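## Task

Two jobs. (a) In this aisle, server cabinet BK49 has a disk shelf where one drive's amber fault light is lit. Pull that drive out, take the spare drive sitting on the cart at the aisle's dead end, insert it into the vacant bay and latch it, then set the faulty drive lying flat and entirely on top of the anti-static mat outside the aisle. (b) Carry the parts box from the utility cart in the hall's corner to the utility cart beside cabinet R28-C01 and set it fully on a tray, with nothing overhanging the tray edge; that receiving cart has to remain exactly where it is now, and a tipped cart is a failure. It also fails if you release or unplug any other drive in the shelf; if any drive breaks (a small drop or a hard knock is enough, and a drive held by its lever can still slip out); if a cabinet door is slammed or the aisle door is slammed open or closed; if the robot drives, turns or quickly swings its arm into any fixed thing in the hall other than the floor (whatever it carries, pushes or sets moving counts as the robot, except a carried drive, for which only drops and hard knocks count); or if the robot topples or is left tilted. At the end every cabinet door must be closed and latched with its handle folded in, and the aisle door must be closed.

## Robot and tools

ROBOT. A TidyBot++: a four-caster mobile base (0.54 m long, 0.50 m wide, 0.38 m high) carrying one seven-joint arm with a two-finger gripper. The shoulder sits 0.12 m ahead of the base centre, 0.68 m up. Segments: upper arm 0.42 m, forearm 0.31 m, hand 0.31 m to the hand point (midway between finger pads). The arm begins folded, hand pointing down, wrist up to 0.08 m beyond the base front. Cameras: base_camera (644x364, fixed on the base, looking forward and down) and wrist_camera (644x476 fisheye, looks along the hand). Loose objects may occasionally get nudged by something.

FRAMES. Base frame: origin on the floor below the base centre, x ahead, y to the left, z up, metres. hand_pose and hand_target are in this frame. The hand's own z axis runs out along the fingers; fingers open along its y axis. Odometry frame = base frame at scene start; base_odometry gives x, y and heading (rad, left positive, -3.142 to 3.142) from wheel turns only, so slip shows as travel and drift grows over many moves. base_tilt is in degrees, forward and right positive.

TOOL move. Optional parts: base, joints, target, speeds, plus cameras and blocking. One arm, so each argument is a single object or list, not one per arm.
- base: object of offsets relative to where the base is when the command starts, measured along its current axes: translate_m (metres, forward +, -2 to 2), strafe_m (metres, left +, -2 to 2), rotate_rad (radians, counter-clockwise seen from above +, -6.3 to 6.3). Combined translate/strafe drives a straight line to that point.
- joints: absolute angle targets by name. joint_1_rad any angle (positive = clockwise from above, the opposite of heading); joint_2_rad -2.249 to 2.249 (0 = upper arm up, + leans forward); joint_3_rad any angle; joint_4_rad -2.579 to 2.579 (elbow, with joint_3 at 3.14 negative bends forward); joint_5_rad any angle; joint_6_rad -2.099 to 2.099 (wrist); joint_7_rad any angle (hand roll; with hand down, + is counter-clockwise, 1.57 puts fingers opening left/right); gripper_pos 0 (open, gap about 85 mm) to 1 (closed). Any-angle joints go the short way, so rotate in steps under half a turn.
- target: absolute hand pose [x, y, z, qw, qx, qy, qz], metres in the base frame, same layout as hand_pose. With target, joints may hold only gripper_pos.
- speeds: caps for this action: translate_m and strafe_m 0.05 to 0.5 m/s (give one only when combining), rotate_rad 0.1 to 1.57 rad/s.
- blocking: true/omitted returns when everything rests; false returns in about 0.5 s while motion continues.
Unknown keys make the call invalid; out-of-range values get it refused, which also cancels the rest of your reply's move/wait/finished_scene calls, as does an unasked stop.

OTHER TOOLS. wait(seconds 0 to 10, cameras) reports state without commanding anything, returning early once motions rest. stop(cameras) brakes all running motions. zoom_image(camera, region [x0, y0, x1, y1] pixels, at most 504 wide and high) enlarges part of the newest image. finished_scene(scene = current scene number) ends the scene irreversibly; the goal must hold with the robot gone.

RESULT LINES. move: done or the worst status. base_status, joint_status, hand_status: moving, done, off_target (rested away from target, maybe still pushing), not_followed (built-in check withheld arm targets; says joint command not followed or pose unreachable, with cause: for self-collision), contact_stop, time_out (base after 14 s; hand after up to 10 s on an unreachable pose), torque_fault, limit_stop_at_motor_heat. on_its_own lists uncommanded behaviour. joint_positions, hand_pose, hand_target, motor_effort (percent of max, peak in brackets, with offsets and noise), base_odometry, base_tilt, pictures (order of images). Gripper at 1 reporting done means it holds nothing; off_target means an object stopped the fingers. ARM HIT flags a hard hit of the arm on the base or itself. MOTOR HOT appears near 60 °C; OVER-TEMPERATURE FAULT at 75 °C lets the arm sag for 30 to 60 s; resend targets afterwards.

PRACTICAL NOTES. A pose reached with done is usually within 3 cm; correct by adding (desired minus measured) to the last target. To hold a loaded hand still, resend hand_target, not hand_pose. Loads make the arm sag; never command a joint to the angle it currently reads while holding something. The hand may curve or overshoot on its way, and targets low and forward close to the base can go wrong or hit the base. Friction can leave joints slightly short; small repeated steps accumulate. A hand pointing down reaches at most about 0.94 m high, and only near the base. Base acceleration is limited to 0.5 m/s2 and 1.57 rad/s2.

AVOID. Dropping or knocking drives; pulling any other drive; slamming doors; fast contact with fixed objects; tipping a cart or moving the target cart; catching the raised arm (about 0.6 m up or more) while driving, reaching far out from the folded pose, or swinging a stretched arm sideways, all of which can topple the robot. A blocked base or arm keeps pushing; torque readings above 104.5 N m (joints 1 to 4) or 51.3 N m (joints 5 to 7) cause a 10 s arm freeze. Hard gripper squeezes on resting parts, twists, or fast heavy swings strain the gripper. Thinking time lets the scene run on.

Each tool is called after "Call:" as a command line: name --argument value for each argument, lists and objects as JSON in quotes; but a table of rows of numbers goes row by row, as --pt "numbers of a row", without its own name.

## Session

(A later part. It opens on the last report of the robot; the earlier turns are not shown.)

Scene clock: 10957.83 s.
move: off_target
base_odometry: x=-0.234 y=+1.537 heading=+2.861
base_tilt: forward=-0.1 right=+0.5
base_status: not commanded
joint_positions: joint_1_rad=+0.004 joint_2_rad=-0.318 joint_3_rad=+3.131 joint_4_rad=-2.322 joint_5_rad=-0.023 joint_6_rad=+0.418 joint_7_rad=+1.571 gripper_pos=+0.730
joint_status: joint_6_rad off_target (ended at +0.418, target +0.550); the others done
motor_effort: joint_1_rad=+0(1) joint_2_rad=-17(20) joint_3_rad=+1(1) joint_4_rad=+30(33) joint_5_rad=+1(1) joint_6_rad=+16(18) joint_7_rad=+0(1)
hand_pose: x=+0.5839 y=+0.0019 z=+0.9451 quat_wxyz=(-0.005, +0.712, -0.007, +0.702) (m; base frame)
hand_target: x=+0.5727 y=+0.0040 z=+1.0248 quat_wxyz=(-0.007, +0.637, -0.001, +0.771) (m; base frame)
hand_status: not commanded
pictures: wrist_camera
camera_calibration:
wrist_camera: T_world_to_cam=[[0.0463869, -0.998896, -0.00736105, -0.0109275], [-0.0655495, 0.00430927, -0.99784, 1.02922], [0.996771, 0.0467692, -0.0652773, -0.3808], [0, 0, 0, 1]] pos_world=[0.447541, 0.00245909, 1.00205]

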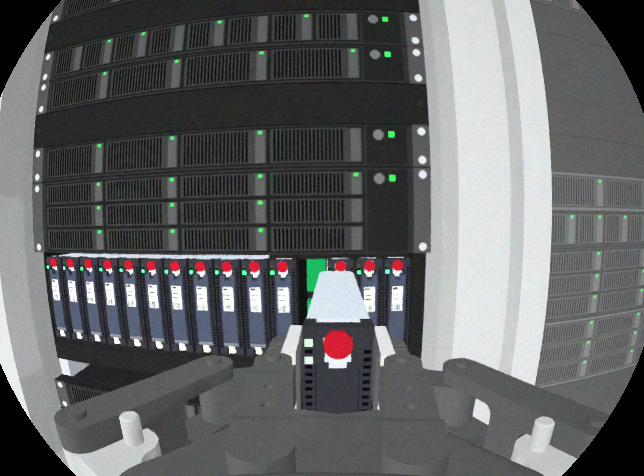

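Call:
move --base '{"strafe_m": 0.0264}' --speeds '{"strafe_m": 0.05}' --cameras '["all"]'

Call:
zoom_image --camera "base_camera" --region '[0, 140, 250, 260]'

Call:
zoom_image --camera "base_camera" --region '[394, 140, 644, 260]'

Call:
zoom_image --camera "wrist_camera" --region '[250, 230, 430, 420]'

Scene clock: 11000.97 s.
move: done
base_odometry: x=-0.241 y=+1.511 heading=+2.861
base_tilt: forward=-0.1 right=+0.5
base_status: done
joint_positions: joint_1_rad=+0.004 joint_2_rad=-0.318 joint_3_rad=+3.132 joint_4_rad=-2.322 joint_5_rad=-0.023 joint_6_rad=+0.418 joint_7_rad=+1.571 gripper_pos=+0.730
joint_status: not commanded
motor_effort: joint_1_rad=-1(3) joint_2_rad=-17(18) joint_3_rad=+1(3) joint_4_rad=+30(31) joint_5_rad=+1(2) joint_6_rad=+16(16) joint_7_rad=+0(0)
hand_pose: x=+0.5839 y=+0.0015 z=+0.9452 quat_wxyz=(-0.005, +0.712, -0.008, +0.702) (m; base frame)
hand_target: x=+0.5727 y=+0.0040 z=+1.0248 quat_wxyz=(-0.007, +0.637, -0.001, +0.771) (m; base frame)
hand_status: not commanded
pictures: base_camera, wrist_camera
camera_calibration:
wrist_camera: T_world_to_cam=[[0.0456657, -0.998927, -0.00770101, -0.0105611], [-0.0651609, 0.004714, -0.997864, 1.02917], [0.996829, 0.0460699, -0.0648757, -0.381208], [0, 0, 0, 1]] pos_world=[0.447543, 0.00216095, 1.00215]

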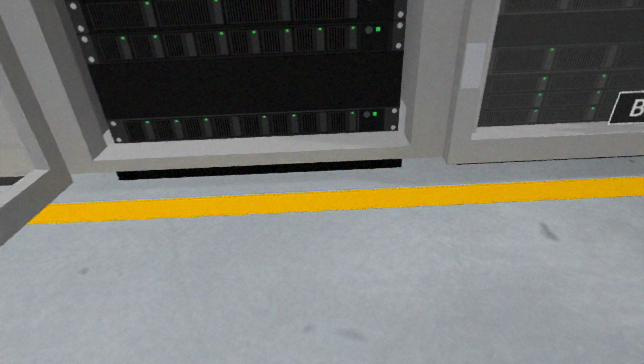

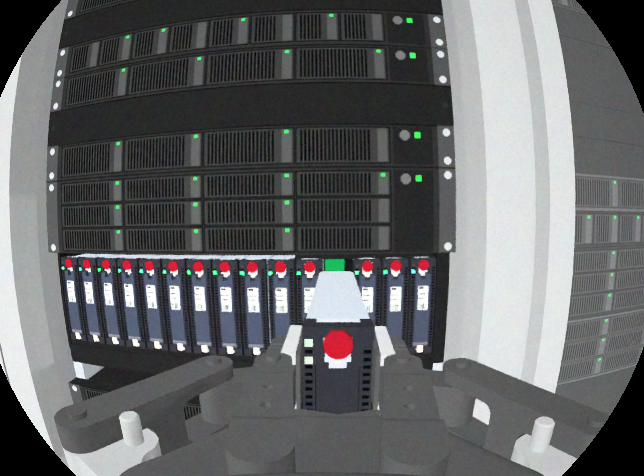

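Scaled by 2.016.

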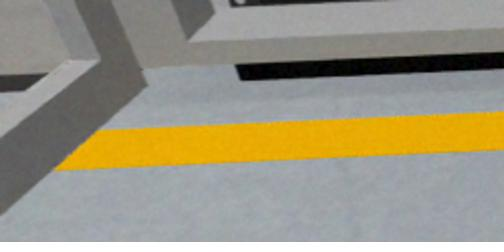

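Scaled by 2.016.

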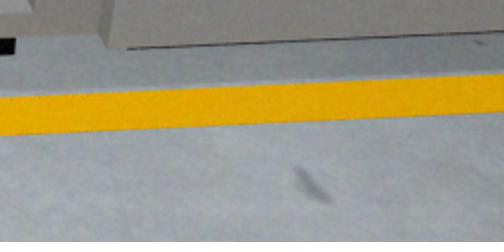

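Scaled by 2.653.

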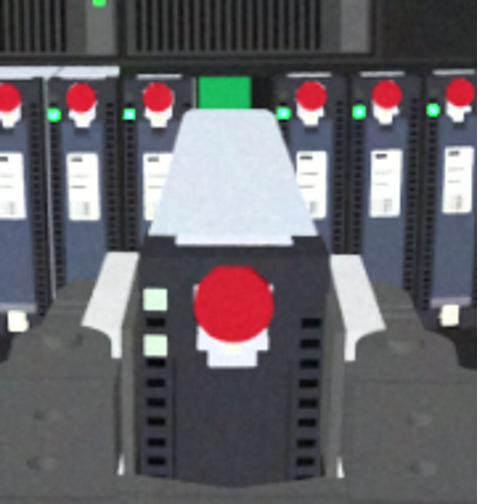

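Call:
move --joints '{"joint_4_rad": -2.326, "joint_6_rad": 0.63}' --cameras '["wrist_camera"]'

Call:
zoom_image --camera "wrist_camera" --region '[250, 230, 430, 420]'

Scene clock: 11056.40 s.
move: off_target
base_odometry: x=-0.241 y=+1.511 heading=+2.861
base_tilt: forward=-0.1 right=+0.5
base_status: not commanded
joint_positions: joint_1_rad=+0.004 joint_2_rad=-0.318 joint_3_rad=+3.132 joint_4_rad=-2.358 joint_5_rad=-0.023 joint_6_rad=+0.499 joint_7_rad=+1.571 gripper_pos=+0.730
joint_status: joint_6_rad off_target (ended at +0.499, target +0.630); the others done
motor_effort: joint_1_rad=+0(1) joint_2_rad=-17(17) joint_3_rad=+1(1) joint_4_rad=+30(31) joint_5_rad=+1(1) joint_6_rad=+16(17) joint_7_rad=+0(0)
hand_pose: x=+0.5788 y=+0.0010 z=+0.9488 quat_wxyz=(-0.004, +0.696, -0.008, +0.718) (m; base frame)
hand_target: x=+0.5653 y=+0.0042 z=+1.0247 quat_wxyz=(-0.007, +0.621, +0.000, +0.783) (m; base frame)
hand_status: not commanded
pictures: wrist_camera
camera_calibration:
wrist_camera: T_world_to_cam=[[0.0444743, -0.998998, -0.00503654, -0.0126741], [-0.0205886, 0.0041239, -0.99978, 1.00844], [0.998798, 0.0445682, -0.0203846, -0.419149], [0, 0, 0, 1]] pos_world=[0.439971, 0.00186068, 0.999605]

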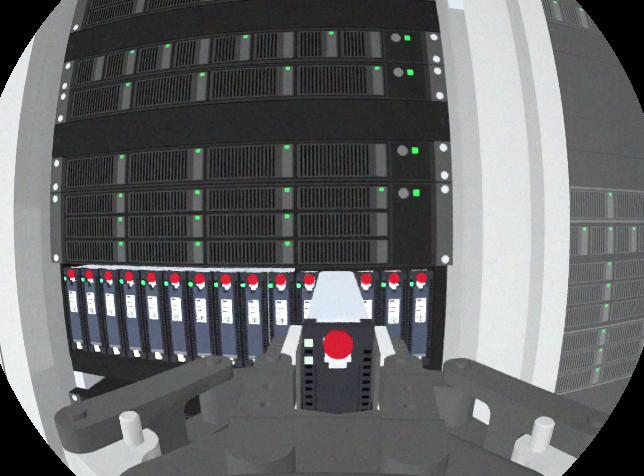

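Scaled by 2.653.

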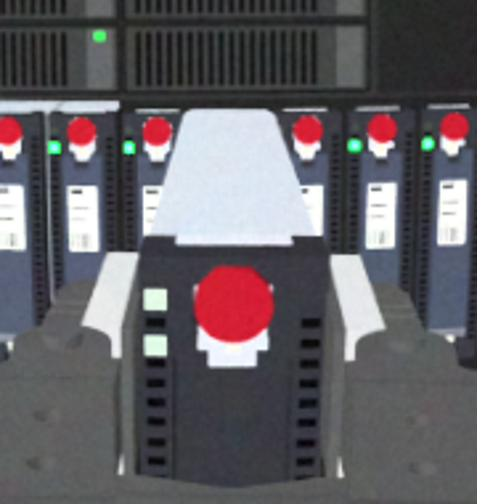

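Call:
move --joints '{"joint_4_rad": -2.355, "joint_6_rad": 0.66}' --cameras '[]'

Call:
move --base '{"translate_m": 0.06}' --speeds '{"translate_m": 0.05}' --cameras '["all"]'

Call:
zoom_image --camera "wrist_camera" --region '[270, 230, 410, 370]'

Scene clock: 11086.90 s.
move: off_target
base_odometry: x=-0.241 y=+1.511 heading=+2.861
base_tilt: forward=-0.1 right=+0.6
base_status: not commanded
joint_positions: joint_1_rad=+0.004 joint_2_rad=-0.318 joint_3_rad=+3.132 joint_4_rad=-2.386 joint_5_rad=-0.023 joint_6_rad=+0.531 joint_7_rad=+1.571 gripper_pos=+0.730
joint_status: joint_6_rad off_target (ended at +0.531, target +0.660); the others done
motor_effort: joint_1_rad=+0(1) joint_2_rad=-16(17) joint_3_rad=+1(1) joint_4_rad=+30(31) joint_5_rad=+1(1) joint_6_rad=+16(17) joint_7_rad=+0(0)
hand_pose: x=+0.5746 y=+0.0008 z=+0.9421 quat_wxyz=(-0.004, +0.695, -0.008, +0.719) (m; base frame)
hand_target: x=+0.5616 y=+0.0043 z=+1.0167 quat_wxyz=(-0.007, +0.621, +0.000, +0.784) (m; base frame)
hand_status: not commanded
pictures: none
No camera images: "cameras" was empty.

Scene clock: 11088.57 s.
move: done
base_odometry: x=-0.299 y=+1.528 heading=+2.862
base_tilt: forward=-0.1 right=+0.5
base_status: done
joint_positions: joint_1_rad=+0.004 joint_2_rad=-0.318 joint_3_rad=+3.132 joint_4_rad=-2.386 joint_5_rad=-0.023 joint_6_rad=+0.531 joint_7_rad=+1.571 gripper_pos=+0.730
joint_status: not commanded
motor_effort: joint_1_rad=+0(1) joint_2_rad=-17(19) joint_3_rad=+1(1) joint_4_rad=+30(31) joint_5_rad=+1(1) joint_6_rad=+16(16) joint_7_rad=+0(0)
hand_pose: x=+0.5748 y=+0.0008 z=+0.9417 quat_wxyz=(-0.004, +0.695, -0.008, +0.719) (m; base frame)
hand_target: x=+0.5616 y=+0.0043 z=+1.0167 quat_wxyz=(-0.007, +0.621, +0.000, +0.784) (m; base frame)
hand_status: not commanded
pictures: base_camera, wrist_camera
camera_calibration:
wrist_camera: T_world_to_cam=[[0.0437904, -0.99903, -0.00459987, -0.0128654], [-0.0176683, 0.00382912, -0.999837, 0.999535], [0.998884, 0.0438645, -0.0174835, -0.418123], [0, 0, 0, 1]] pos_world=[0.43588, 0.00166051, 0.992002]

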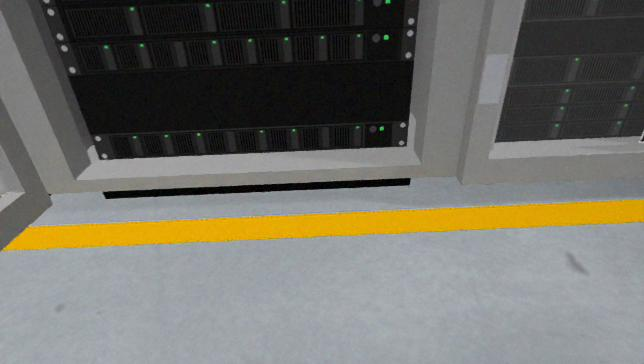

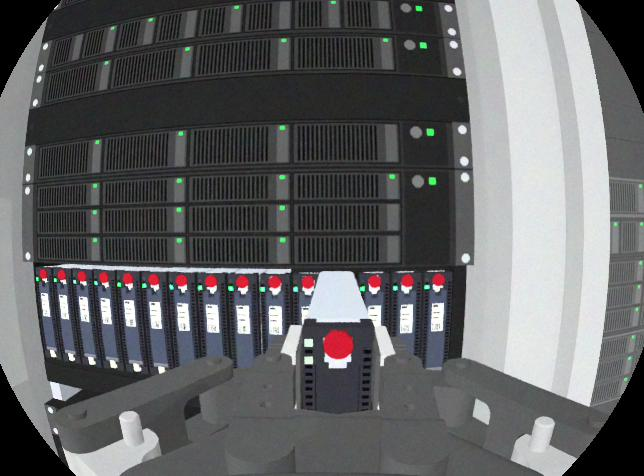

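Scaled by 3.600.

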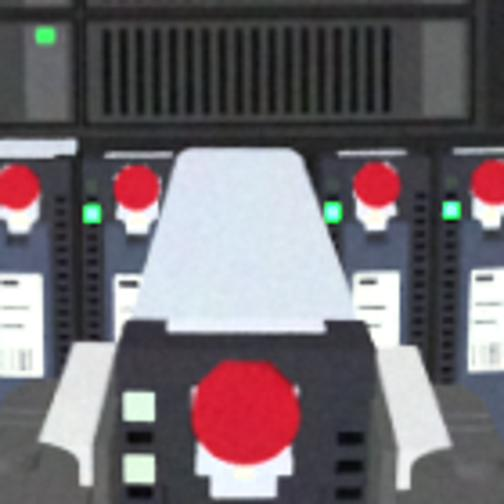

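Call:
move --base '{"translate_m": 0.02, "strafe_m": -0.0035}' --speeds '{"translate_m": 0.05}' --cameras '["wrist_camera"]'

Call:
zoom_image --camera "wrist_camera" --region '[270, 230, 410, 370]'

Scene clock: 11115.43 s.
move: done
base_odometry: x=-0.317 y=+1.536 heading=+2.862
base_tilt: forward=-0.1 right=+0.6
base_status: done
joint_positions: joint_1_rad=+0.004 joint_2_rad=-0.317 joint_3_rad=+3.132 joint_4_rad=-2.386 joint_5_rad=-0.023 joint_6_rad=+0.532 joint_7_rad=+1.571 gripper_pos=+0.730
joint_status: not commanded
motor_effort: joint_1_rad=+0(1) joint_2_rad=-16(20) joint_3_rad=+1(2) joint_4_rad=+30(30) joint_5_rad=+1(2) joint_6_rad=+16(16) joint_7_rad=+0(0)
hand_pose: x=+0.5749 y=+0.0008 z=+0.9415 quat_wxyz=(-0.004, +0.695, -0.008, +0.719) (m; base frame)
hand_target: x=+0.5616 y=+0.0043 z=+1.0167 quat_wxyz=(-0.007, +0.621, +0.000, +0.784) (m; base frame)
hand_status: not commanded
pictures: wrist_camera
camera_calibration:
wrist_camera: T_world_to_cam=[[0.0437889, -0.99903, -0.00461297, -0.0128609], [-0.0179686, 0.00382908, -0.999831, 0.999564], [0.998879, 0.0438644, -0.0177835, -0.418024], [0, 0, 0, 1]] pos_world=[0.436079, 0.00166051, 0.991902]

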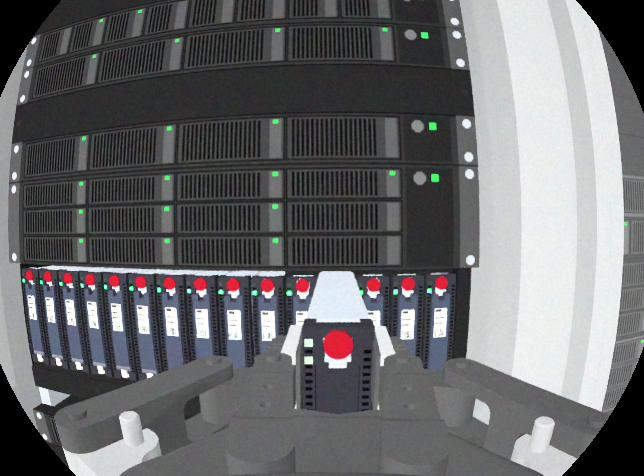

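Scaled by 3.600.

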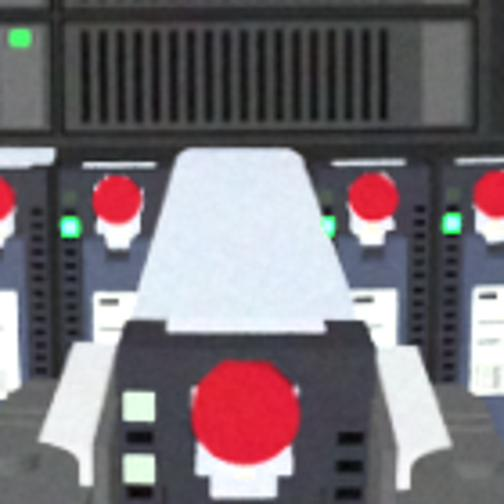

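Call:
move --base '{"strafe_m": -0.0012}' --speeds '{"strafe_m": 0.05}' --joints '{"joint_6_rad": 0.528}' --cameras '["wrist_camera"]'

Call:
zoom_image --camera "wrist_camera" --region '[270, 230, 410, 370]'

Scene clock: 11169.63 s.
move: done
base_odometry: x=-0.317 y=+1.537 heading=+2.862
base_tilt: forward=-0.1 right=+0.5
base_status: done
joint_positions: joint_1_rad=+0.004 joint_2_rad=-0.317 joint_3_rad=+3.133 joint_4_rad=-2.388 joint_5_rad=-0.023 joint_6_rad=+0.476 joint_7_rad=+1.571 gripper_pos=+0.731
joint_status: all done
motor_effort: joint_1_rad=+0(4) joint_2_rad=-14(18) joint_3_rad=+0(4) joint_4_rad=+28(31) joint_5_rad=+1(3) joint_6_rad=+14(17) joint_7_rad=+0(0)
hand_pose: x=+0.5746 y=+0.0008 z=+0.9231 quat_wxyz=(-0.004, +0.716, -0.008, +0.698) (m; base frame)
hand_target: x=+0.5683 y=+0.0039 z=+0.9762 quat_wxyz=(-0.006, +0.671, -0.001, +0.741) (m; base frame)
hand_status: not commanded
pictures: wrist_camera
camera_calibration:
wrist_camera: T_world_to_cam=[[0.0439156, -0.999006, -0.00765646, -0.0101971], [-0.0755368, 0.00432157, -0.997134, 1.01169], [0.996175, 0.0443681, -0.0752719, -0.363336], [0, 0, 0, 1]] pos_world=[0.438814, 0.00156145, 0.981366]

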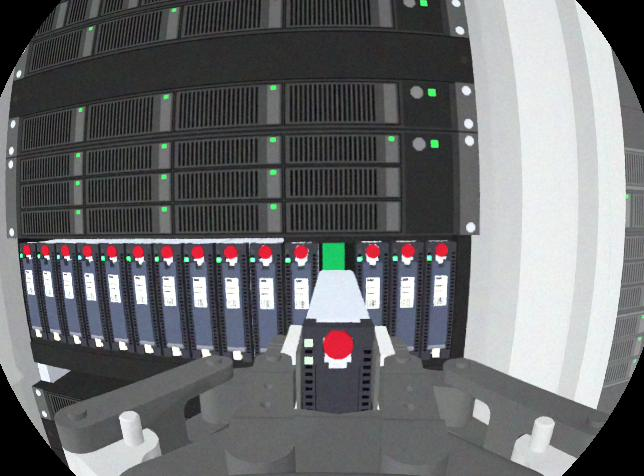

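Scaled by 3.600.

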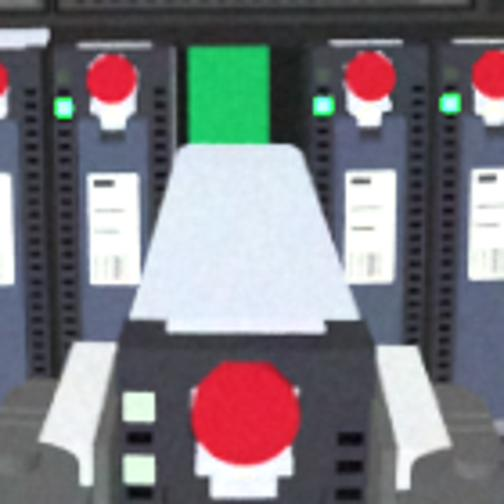

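Call:
move --joints '{"joint_6_rad": 0.642}' --cameras '["wrist_camera"]'

Call:
zoom_image --camera "wrist_camera" --region '[270, 230, 410, 370]'

Scene clock: 11177.57 s.
move: off_target
base_odometry: x=-0.317 y=+1.537 heading=+2.862
base_tilt: forward=-0.1 right=+0.5
base_status: not commanded
joint_positions: joint_1_rad=+0.004 joint_2_rad=-0.316 joint_3_rad=+3.133 joint_4_rad=-2.396 joint_5_rad=-0.023 joint_6_rad=+0.546 joint_7_rad=+1.571 gripper_pos=+0.731
joint_status: joint_6_rad off_target (ended at +0.546, target +0.642)
motor_effort: joint_1_rad=+0(1) joint_2_rad=-16(19) joint_3_rad=+1(1) joint_4_rad=+30(33) joint_5_rad=+1(1) joint_6_rad=+16(18) joint_7_rad=+0(0)
hand_pose: x=+0.5737 y=+0.0004 z=+0.9396 quat_wxyz=(-0.003, +0.694, -0.008, +0.720) (m; base frame)
hand_target: x=+0.5628 y=+0.0042 z=+1.0112 quat_wxyz=(-0.007, +0.628, -0.001, +0.778) (m; base frame)
hand_status: not commanded
pictures: wrist_camera
camera_calibration:
wrist_camera: T_world_to_cam=[[0.0430051, -0.999064, -0.00456682, -0.0128104], [-0.0148672, 0.00393059, -0.999882, 0.995838], [0.998964, 0.043068, -0.0146842, -0.419667], [0, 0, 0, 1]] pos_world=[0.434589, 0.00136157, 0.989499]

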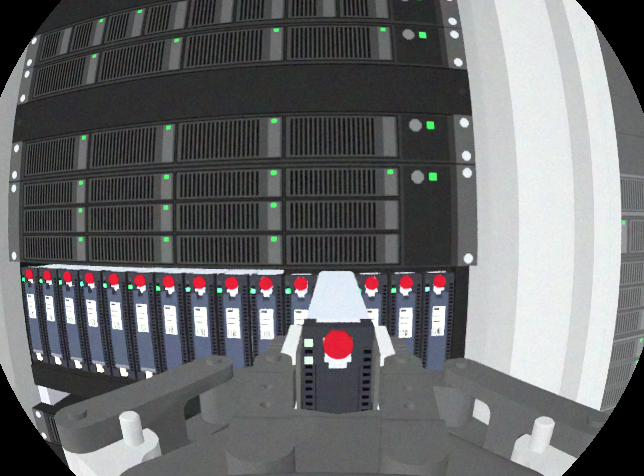

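Scaled by 3.600.

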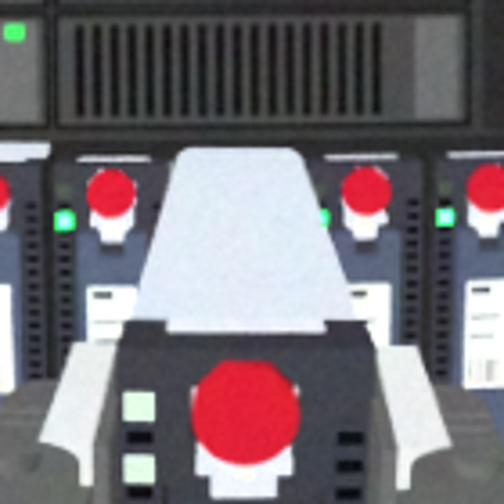

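Call:
move --joints '{"joint_6_rad": 0.568}' --cameras '[]'

Call:
move --joints '{"joint_4_rad": -2.325}' --cameras '["wrist_camera"]'

Call:
zoom_image --camera "wrist_camera" --region '[270, 230, 410, 370]'

Scene clock: 11201.50 s.
move: done
base_odometry: x=-0.317 y=+1.537 heading=+2.862
base_tilt: forward=-0.1 right=+0.5
base_status: not commanded
joint_positions: joint_1_rad=+0.004 joint_2_rad=-0.316 joint_3_rad=+3.133 joint_4_rad=-2.399 joint_5_rad=-0.023 joint_6_rad=+0.507 joint_7_rad=+1.571 gripper_pos=+0.731
joint_status: all done
motor_effort: joint_1_rad=-1(1) joint_2_rad=-16(19) joint_3_rad=+1(1) joint_4_rad=+29(33) joint_5_rad=+1(1) joint_6_rad=+16(19) joint_7_rad=+0(0)
hand_pose: x=+0.5736 y=+0.0006 z=+0.9259 quat_wxyz=(-0.004, +0.709, -0.008, +0.705) (m; base frame)
hand_target: x=+0.5669 y=+0.0040 z=+0.9886 quat_wxyz=(-0.007, +0.656, -0.001, +0.754) (m; base frame)
hand_status: not commanded
pictures: none
No camera images: "cameras" was empty.

Scene clock: 11202.17 s.
move: off_target
base_odometry: x=-0.317 y=+1.537 heading=+2.862
base_tilt: forward=-0.1 right=+0.5
base_status: not commanded
joint_positions: joint_1_rad=+0.004 joint_2_rad=-0.316 joint_3_rad=+3.133 joint_4_rad=-2.384 joint_5_rad=-0.023 joint_6_rad=+0.507 joint_7_rad=+1.571 gripper_pos=+0.731
joint_status: joint_4_rad off_target (ended at -2.384, target -2.325)
motor_effort: joint_1_rad=-1(1) joint_2_rad=-16(18) joint_3_rad=+1(1) joint_4_rad=+30(32) joint_5_rad=+1(1) joint_6_rad=+16(17) joint_7_rad=+0(1)
hand_pose: x=+0.5758 y=+0.0006 z=+0.9345 quat_wxyz=(-0.004, +0.704, -0.008, +0.710) (m; base frame)
hand_target: x=+0.5692 y=+0.0040 z=+1.0064 quat_wxyz=(-0.007, +0.645, -0.001, +0.764) (m; base frame)
hand_status: not commanded
pictures: wrist_camera
camera_calibration:
wrist_camera: T_world_to_cam=[[0.0435542, -0.999033, -0.00605921, -0.011534], [-0.0420087, 0.00422825, -0.999108, 1.00564], [0.998167, 0.0437699, -0.0417839, -0.396088], [0, 0, 0, 1]] pos_world=[0.43811, 0.00156176, 0.988128]

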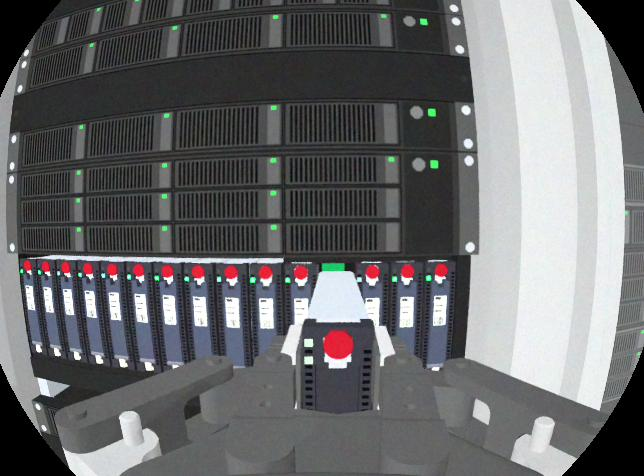

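Scaled by 3.600.

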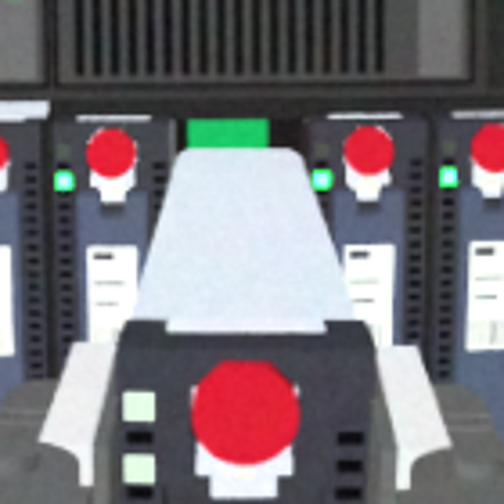

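Call:
move --joints '{"joint_4_rad": -2.315}' --cameras '["wrist_camera"]'

Call:
zoom_image --camera "wrist_camera" --region '[270, 230, 410, 370]'

Scene clock: 11214.47 s.
move: off_target
base_odometry: x=-0.317 y=+1.537 heading=+2.862
base_tilt: forward=-0.1 right=+0.5
base_status: not commanded
joint_positions: joint_1_rad=+0.004 joint_2_rad=-0.316 joint_3_rad=+3.133 joint_4_rad=-2.379 joint_5_rad=-0.023 joint_6_rad=+0.507 joint_7_rad=+1.571 gripper_pos=+0.731
joint_status: joint_4_rad off_target (ended at -2.379, target -2.315)
motor_effort: joint_1_rad=+0(1) joint_2_rad=-17(17) joint_3_rad=+1(1) joint_4_rad=+30(31) joint_5_rad=+1(1) joint_6_rad=+16(17) joint_7_rad=+0(0)
hand_pose: x=+0.5765 y=+0.0006 z=+0.9374 quat_wxyz=(-0.004, +0.702, -0.008, +0.712) (m; base frame)
hand_target: x=+0.5699 y=+0.0040 z=+1.0124 quat_wxyz=(-0.007, +0.641, -0.001, +0.767) (m; base frame)
hand_status: not commanded
pictures: wrist_camera
camera_calibration:
wrist_camera: T_world_to_cam=[[0.0435822, -0.999033, -0.00584075, -0.0117712], [-0.0370034, 0.00422809, -0.999306, 1.00596], [0.998364, 0.0437681, -0.0367833, -0.401544], [0, 0, 0, 1]] pos_world=[0.438624, 0.00156176, 0.990422]

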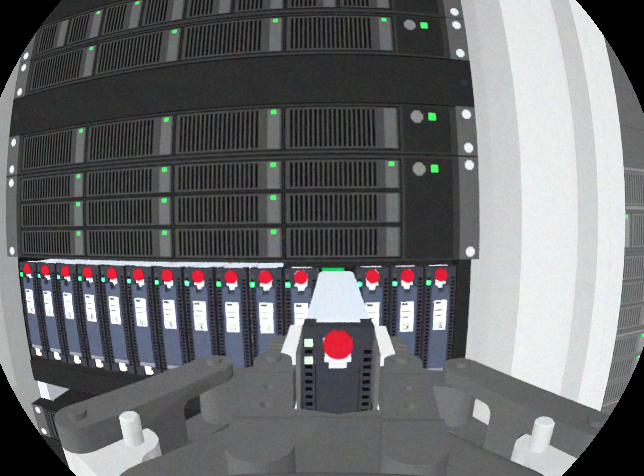

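Scaled by 3.600.

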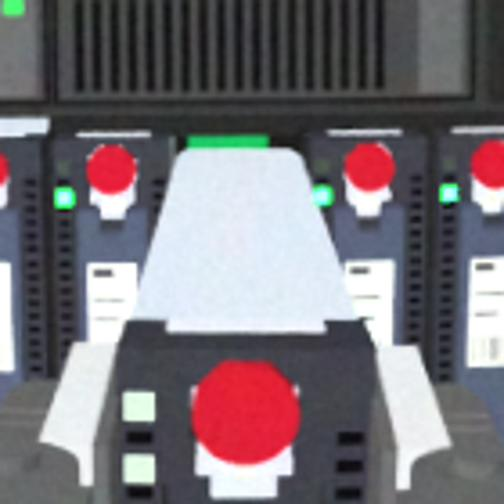

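Call:
move --base '{"translate_m": 0.012}' --speeds '{"translate_m": 0.05}' --cameras '["wrist_camera"]'

Call:
zoom_image --camera "wrist_camera" --region '[290, 250, 390, 330]'

Scene clock: 11225.53 s.
move: done
base_odometry: x=-0.329 y=+1.541 heading=+2.862
base_tilt: forward=-0.1 right=+0.5
base_status: done
joint_positions: joint_1_rad=+0.004 joint_2_rad=-0.314 joint_3_rad=+3.133 joint_4_rad=-2.378 joint_5_rad=-0.023 joint_6_rad=+0.507 joint_7_rad=+1.571 gripper_pos=+0.731
joint_status: not commanded
motor_effort: joint_1_rad=-1(2) joint_2_rad=-15(18) joint_3_rad=+0(1) joint_4_rad=+29(30) joint_5_rad=+1(1) joint_6_rad=+15(16) joint_7_rad=+0(0)
hand_pose: x=+0.5772 y=+0.0006 z=+0.9375 quat_wxyz=(-0.004, +0.702, -0.008, +0.712) (m; base frame)
hand_target: x=+0.5699 y=+0.0040 z=+1.0124 quat_wxyz=(-0.007, +0.641, -0.001, +0.767) (m; base frame)
hand_status: not commanded
pictures: wrist_camera
camera_calibration:
wrist_camera: T_world_to_cam=[[0.0435807, -0.999033, -0.00585395, -0.0117829], [-0.0372035, 0.00423258, -0.999299, 1.00616], [0.998357, 0.0437679, -0.0369831, -0.401938], [0, 0, 0, 1]] pos_world=[0.439224, 0.00156178, 0.990522]

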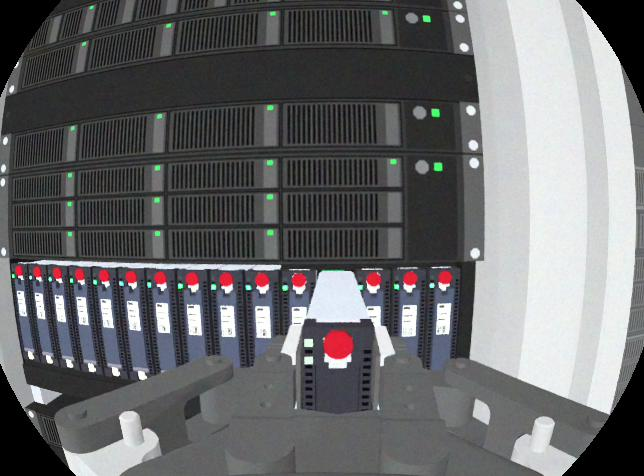

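Scaled by 5.040.

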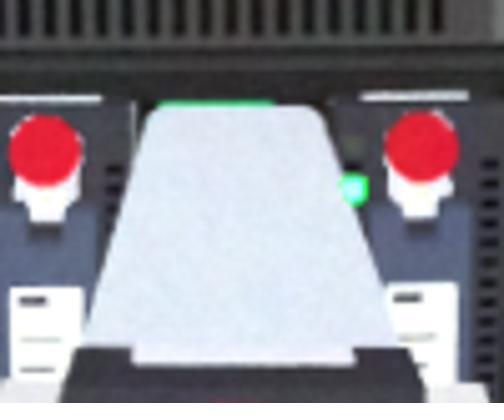

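Call:
move --base '{"translate_m": 0.015, "strafe_m": 0.0005}' --speeds '{"translate_m": 0.05}' --cameras '["wrist_camera"]'

Call:
zoom_image --camera "wrist_camera" --region '[290, 250, 390, 330]'

Scene clock: 11236.03 s.
move: done
base_odometry: x=-0.344 y=+1.545 heading=+2.862
base_tilt: forward=-0.1 right=+0.6
base_status: done
joint_positions: joint_1_rad=+0.004 joint_2_rad=-0.314 joint_3_rad=+3.133 joint_4_rad=-2.377 joint_5_rad=-0.023 joint_6_rad=+0.507 joint_7_rad=+1.571 gripper_pos=+0.731
joint_status: not commanded
motor_effort: joint_1_rad=-1(2) joint_2_rad=-16(19) joint_3_rad=+0(1) joint_4_rad=+30(30) joint_5_rad=+1(2) joint_6_rad=+16(16) joint_7_rad=+0(0)
hand_pose: x=+0.5773 y=+0.0006 z=+0.9377 quat_wxyz=(-0.004, +0.702, -0.008, +0.712) (m; base frame)
hand_target: x=+0.5699 y=+0.0040 z=+1.0124 quat_wxyz=(-0.007, +0.641, -0.001, +0.767) (m; base frame)
hand_status: not commanded
pictures: wrist_camera
camera_calibration:
wrist_camera: T_world_to_cam=[[0.0435822, -0.999033, -0.00584075, -0.0118043], [-0.0370034, 0.00422809, -0.999306, 1.00629], [0.998364, 0.0437681, -0.0367833, -0.402332], [0, 0, 0, 1]] pos_world=[0.439424, 0.00156176, 0.990722]

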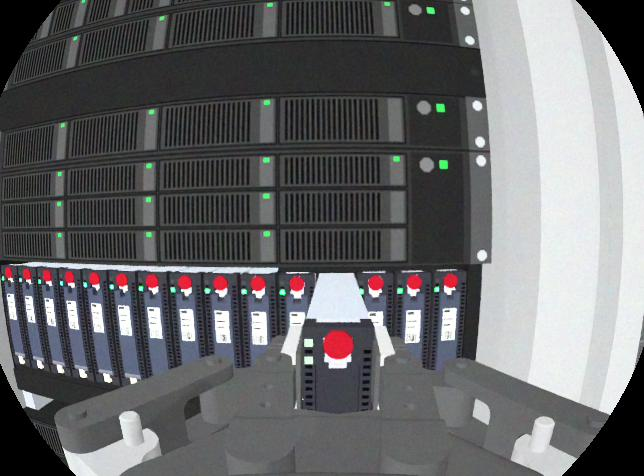

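Scaled by 5.040.

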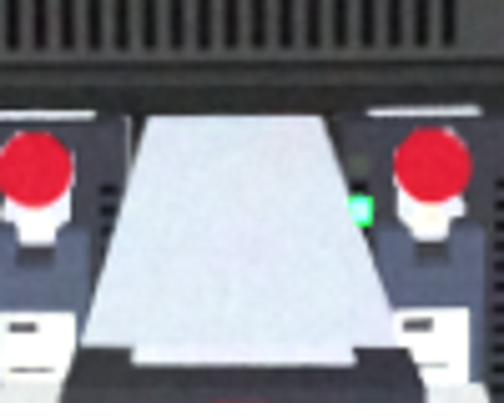

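Call:
move --base '{"translate_m": 0.03}' --speeds '{"translate_m": 0.05}' --cameras '["wrist_camera"]'

Call:
zoom_image --camera "wrist_camera" --region '[280, 250, 400, 346]'

Scene clock: 11248.40 s.
move: done
base_odometry: x=-0.372 y=+1.553 heading=+2.862
base_tilt: forward=-0.1 right=+0.5
base_status: done
joint_positions: joint_1_rad=+0.004 joint_2_rad=-0.318 joint_3_rad=+3.133 joint_4_rad=-2.380 joint_5_rad=-0.023 joint_6_rad=+0.507 joint_7_rad=+1.571 gripper_pos=+0.731
joint_status: not commanded
motor_effort: joint_1_rad=+1(2) joint_2_rad=-16(17) joint_3_rad=+3(3) joint_4_rad=+32(38) joint_5_rad=-1(2) joint_6_rad=+17(18) joint_7_rad=-2(2)
hand_pose: x=+0.5758 y=+0.0007 z=+0.9379 quat_wxyz=(-0.004, +0.702, -0.008, +0.713) (m; base frame)
hand_target: x=+0.5699 y=+0.0040 z=+1.0124 quat_wxyz=(-0.007, +0.641, -0.001, +0.767) (m; base frame)
hand_status: not commanded
pictures: wrist_camera
camera_calibration:
wrist_camera: T_world_to_cam=[[0.0437916, -0.999024, -0.00579049, -0.0118764], [-0.0356045, 0.00423172, -0.999357, 1.00567], [0.998406, 0.0439696, -0.0353844, -0.402143], [0, 0, 0, 1]] pos_world=[0.437828, 0.00156158, 0.990721]

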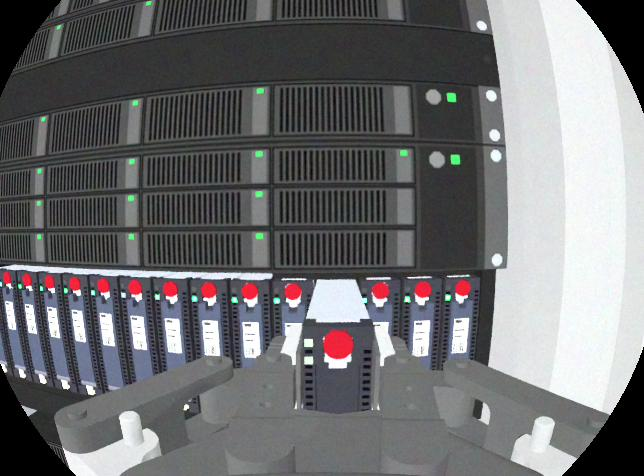

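Scaled by 4.200.

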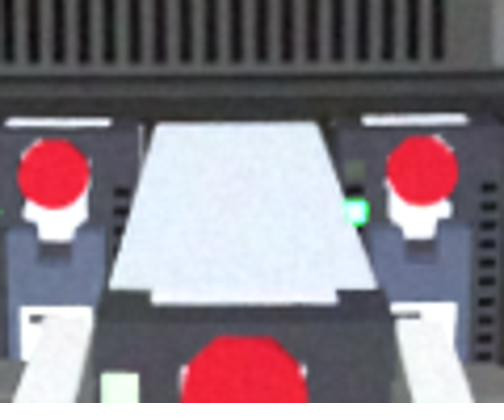

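Call:
move --base '{"translate_m": 0.03}' --speeds '{"translate_m": 0.05}' --cameras '["wrist_camera"]'

Call:
zoom_image --camera "wrist_camera" --region '[280, 250, 400, 346]'

Scene clock: 11254.27 s.
move: done
base_odometry: x=-0.401 y=+1.562 heading=+2.862
base_tilt: forward=-0.1 right=+0.5
base_status: done
joint_positions: joint_1_rad=+0.003 joint_2_rad=-0.395 joint_3_rad=+3.133 joint_4_rad=-2.440 joint_5_rad=-0.023 joint_6_rad=+0.507 joint_7_rad=+1.571 gripper_pos=+0.731
joint_status: not commanded
motor_effort: joint_1_rad=+1(3) joint_2_rad=+2(15) joint_3_rad=+4(4) joint_4_rad=+46(48) joint_5_rad=-1(2) joint_6_rad=+20(20) joint_7_rad=-2(2)
hand_pose: x=+0.5478 y=+0.0008 z=+0.9370 quat_wxyz=(-0.004, +0.695, -0.008, +0.719) (m; base frame)
hand_target: x=+0.5699 y=+0.0040 z=+1.0124 quat_wxyz=(-0.007, +0.641, -0.001, +0.767) (m; base frame)
hand_status: not commanded
pictures: wrist_camera
camera_calibration:
wrist_camera: T_world_to_cam=[[0.0440899, -0.999018, -0.00442081, -0.0120092], [-0.0180606, 0.00362734, -0.99983, 0.994515], [0.998864, 0.0441623, -0.0178829, -0.390932], [0, 0, 0, 1]] pos_world=[0.408979, 0.00165963, 0.987302]

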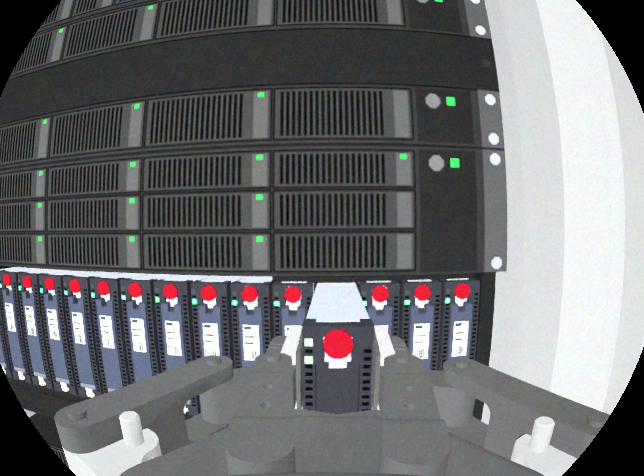

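Scaled by 4.200.

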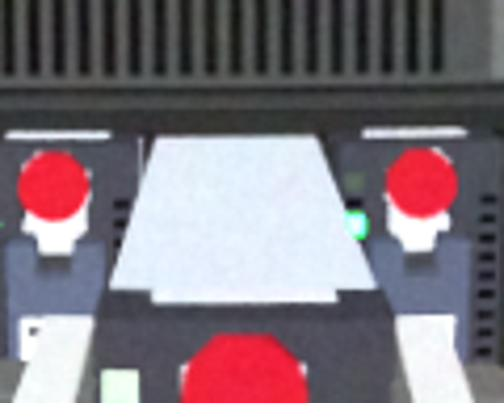

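Call:
move --base '{"translate_m": -0.03}' --speeds '{"translate_m": 0.05}' --cameras '[]'

Call:
move --base '{"translate_m": -0.04}' --speeds '{"translate_m": 0.05}' --cameras '["wrist_camera"]'

Call:
zoom_image --camera "wrist_camera" --region '[0, 240, 250, 340]'

Call:
zoom_image --camera "wrist_camera" --region '[240, 240, 490, 340]'

Scene clock: 11367.87 s.
move: done
base_odometry: x=-0.372 y=+1.553 heading=+2.862
base_tilt: forward=-0.1 right=+0.5
base_status: done
joint_positions: joint_1_rad=+0.003 joint_2_rad=-0.316 joint_3_rad=+3.133 joint_4_rad=-2.378 joint_5_rad=-0.023 joint_6_rad=+0.507 joint_7_rad=+1.571 gripper_pos=+0.731
joint_status: not commanded
on_its_own: joint_4_rad moved +0.061 toward your old target -2.315
motor_effort: joint_1_rad=-1(2) joint_2_rad=-16(20) joint_3_rad=+1(4) joint_4_rad=+32(46) joint_5_rad=+0(2) joint_6_rad=+16(20) joint_7_rad=-2(2)
hand_pose: x=+0.5766 y=+0.0009 z=+0.9379 quat_wxyz=(-0.004, +0.702, -0.008, +0.712) (m; base frame)
hand_target: x=+0.5699 y=+0.0040 z=+1.0124 quat_wxyz=(-0.007, +0.641, -0.001, +0.767) (m; base frame)
hand_status: not commanded
pictures: none
No camera images: "cameras" was empty.

Scene clock: 11369.33 s.
move: done
base_odometry: x=-0.333 y=+1.542 heading=+2.862
base_tilt: forward=-0.1 right=+0.5
base_status: done
joint_positions: joint_1_rad=+0.003 joint_2_rad=-0.282 joint_3_rad=+3.133 joint_4_rad=-2.348 joint_5_rad=-0.023 joint_6_rad=+0.507 joint_7_rad=+1.571 gripper_pos=+0.731
joint_status: not commanded
motor_effort: joint_1_rad=-2(3) joint_2_rad=-19(31) joint_3_rad=-1(2) joint_4_rad=+30(32) joint_5_rad=+2(2) joint_6_rad=+16(17) joint_7_rad=+0(2)
hand_pose: x=+0.5896 y=+0.0008 z=+0.9403 quat_wxyz=(-0.004, +0.703, -0.008, +0.711) (m; base frame)
hand_target: x=+0.5699 y=+0.0040 z=+1.0124 quat_wxyz=(-0.007, +0.641, -0.001, +0.767) (m; base frame)
hand_status: not commanded
pictures: wrist_camera
camera_calibration:
wrist_camera: T_world_to_cam=[[0.0439615, -0.999014, -0.00624522, -0.0120921], [-0.0390219, 0.0045294, -0.999228, 1.01048], [0.998271, 0.0441712, -0.0387843, -0.412469], [0, 0, 0, 1]] pos_world=[0.451718, 0.00156225, 0.993625]

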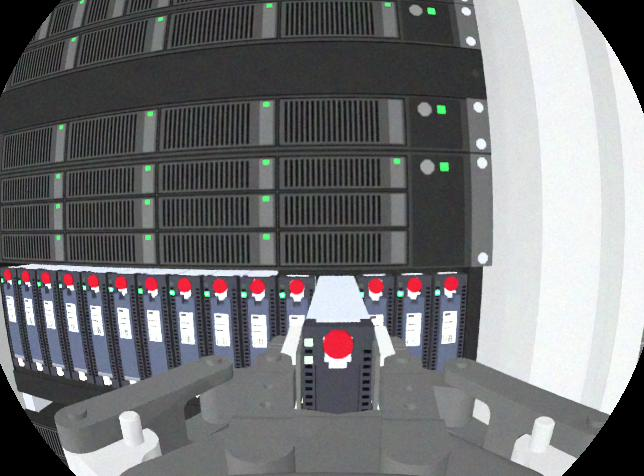

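Scaled by 2.016.

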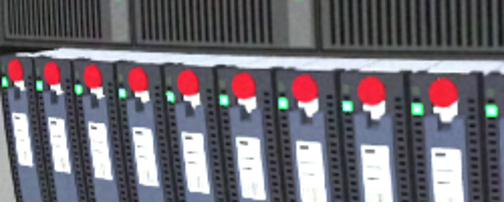

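Scaled by 2.016.

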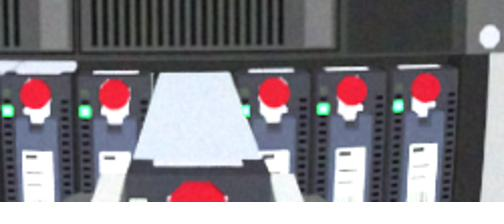

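Call:
move --base '{"translate_m": -0.025}' --speeds '{"translate_m": 0.05}' --cameras '[]'

Call:
move --base '{"rotate_rad": 0.024, "strafe_m": -0.0178}' --speeds '{"strafe_m": 0.05, "rotate_rad": 0.1}' --cameras '["all"]'

Call:
zoom_image --camera "wrist_camera" --region '[290, 240, 410, 340]'

Scene clock: 11398.03 s.
move: done
base_odometry: x=-0.309 y=+1.535 heading=+2.862
base_tilt: forward=-0.1 right=+0.6
base_status: done
joint_positions: joint_1_rad=+0.003 joint_2_rad=-0.291 joint_3_rad=+3.133 joint_4_rad=-2.349 joint_5_rad=-0.023 joint_6_rad=+0.507 joint_7_rad=+1.571 gripper_pos=+0.731
joint_status: not commanded
motor_effort: joint_1_rad=+0(3) joint_2_rad=-17(22) joint_3_rad=+1(2) joint_4_rad=+30(31) joint_5_rad=+1(2) joint_6_rad=+16(17) joint_7_rad=+0(1)
hand_pose: x=+0.5874 y=+0.0008 z=+0.9437 quat_wxyz=(-0.004, +0.700, -0.008, +0.714) (m; base frame)
hand_target: x=+0.5699 y=+0.0040 z=+1.0124 quat_wxyz=(-0.007, +0.641, -0.001, +0.767) (m; base frame)
hand_status: not commanded
pictures: none
No camera images: "cameras" was empty.

Scene clock: 11398.87 s.
move: done
base_odometry: x=-0.304 y=+1.552 heading=+2.886
base_tilt: forward=+0.0 right=+0.5
base_status: done
joint_positions: joint_1_rad=+0.005 joint_2_rad=-0.291 joint_3_rad=+3.138 joint_4_rad=-2.349 joint_5_rad=-0.023 joint_6_rad=+0.507 joint_7_rad=+1.571 gripper_pos=+0.731
joint_status: not commanded
motor_effort: joint_1_rad=-1(4) joint_2_rad=-18(18) joint_3_rad=+1(3) joint_4_rad=+30(31) joint_5_rad=+1(3) joint_6_rad=+16(16) joint_7_rad=+0(1)
hand_pose: x=+0.5874 y=-0.0025 z=+0.9438 quat_wxyz=(-0.002, +0.700, -0.011, +0.714) (m; base frame)
hand_target: x=+0.5699 y=+0.0040 z=+1.0124 quat_wxyz=(-0.007, +0.641, -0.001, +0.767) (m; base frame)
hand_status: not commanded
pictures: base_camera, wrist_camera
camera_calibration:
wrist_camera: T_world_to_cam=[[0.0378683, -0.999256, -0.00736115, -0.0106066], [-0.0315447, 0.00616739, -0.999483, 1.00968], [0.998785, 0.038081, -0.0312877, -0.417498], [0, 0, 0, 1]] pos_world=[0.449243, -0.00092708, 0.996017]

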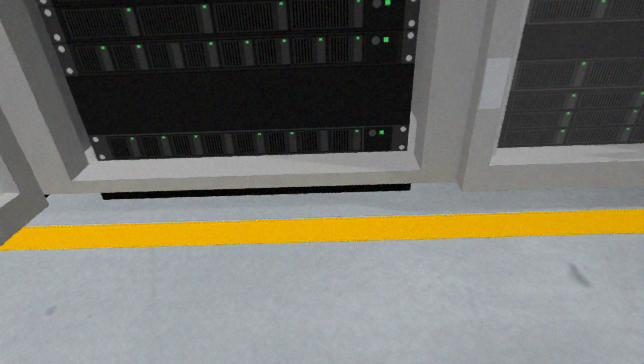

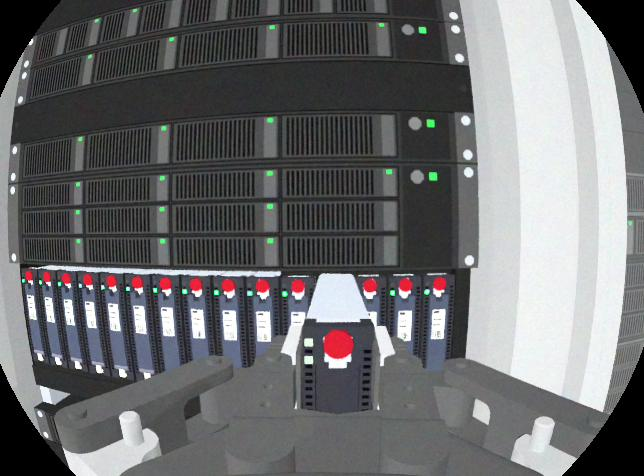

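Scaled by 4.200.

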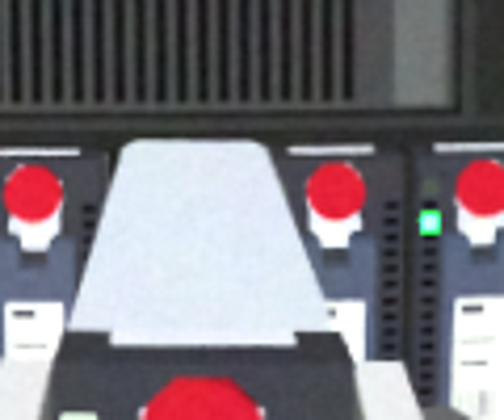

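Call:
zoom_image --camera "wrist_camera" --region '[10, 240, 260, 340]'

Call:
zoom_image --camera "wrist_camera" --region '[240, 240, 490, 340]'

Call:
zoom_image --camera "base_camera" --region '[0, 160, 250, 280]'

Call:
zoom_image --camera "base_camera" --region '[394, 140, 644, 260]'

Scaled by 2.016.

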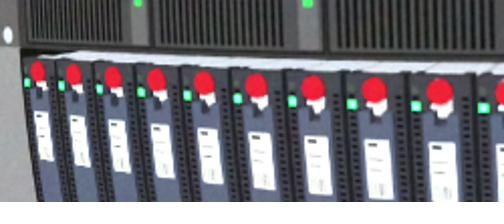

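Scaled by 2.016.

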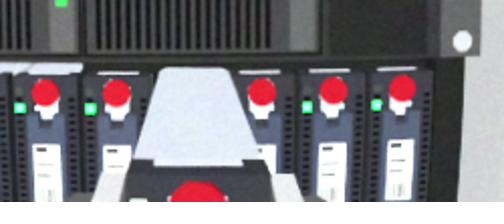

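Scaled by 2.016.

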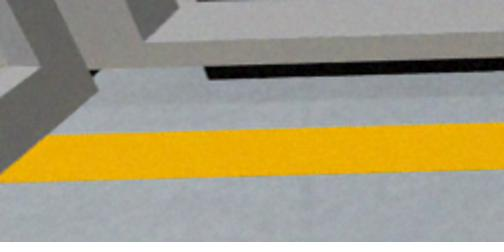

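Scaled by 2.016.

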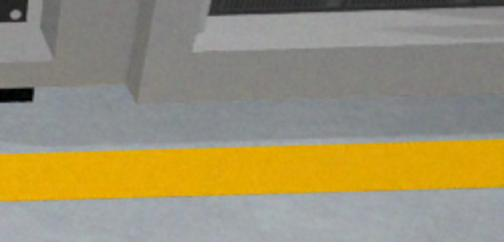

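Call:
move --base '{"rotate_rad": 0.008, "strafe_m": -0.0039}' --speeds '{"strafe_m": 0.05, "rotate_rad": 0.1}' --joints '{"joint_4_rad": -2.326}' --cameras '["wrist_camera"]'

Call:
zoom_image --camera "wrist_camera" --region '[290, 240, 410, 340]'

Scene clock: 11475.13 s.
move: done
base_odometry: x=-0.303 y=+1.556 heading=+2.894
base_tilt: forward=-0.1 right=+0.5
base_status: done
joint_positions: joint_1_rad=+0.004 joint_2_rad=-0.291 joint_3_rad=+3.138 joint_4_rad=-2.356 joint_5_rad=-0.023 joint_6_rad=+0.507 joint_7_rad=+1.571 gripper_pos=+0.731
joint_status: all done
motor_effort: joint_1_rad=-1(4) joint_2_rad=-17(18) joint_3_rad=+0(4) joint_4_rad=+30(30) joint_5_rad=+1(2) joint_6_rad=+16(17) joint_7_rad=+0(1)
hand_pose: x=+0.5863 y=-0.0022 z=+0.9395 quat_wxyz=(-0.002, +0.703, -0.011, +0.711) (m; base frame)
hand_target: x=+0.5692 y=+0.0040 z=+1.0058 quat_wxyz=(-0.007, +0.645, -0.001, +0.764) (m; base frame)
hand_status: not commanded
pictures: wrist_camera
camera_calibration:
wrist_camera: T_world_to_cam=[[0.0385127, -0.999229, -0.00765966, -0.0102971], [-0.0387532, 0.00616603, -0.99923, 1.00935], [0.998506, 0.0387799, -0.0384858, -0.409622], [0, 0, 0, 1]] pos_world=[0.448522, -0.00062776, 0.992725]

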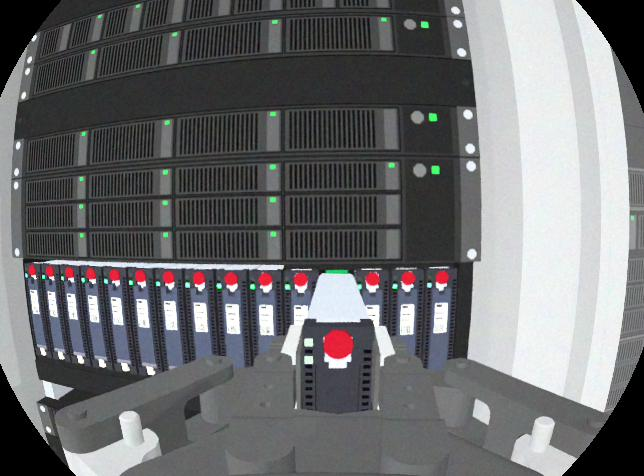

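Scaled by 4.200.

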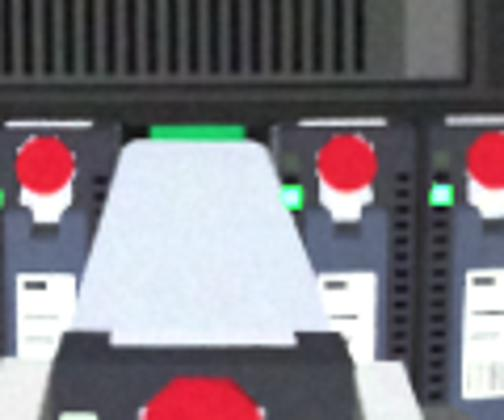

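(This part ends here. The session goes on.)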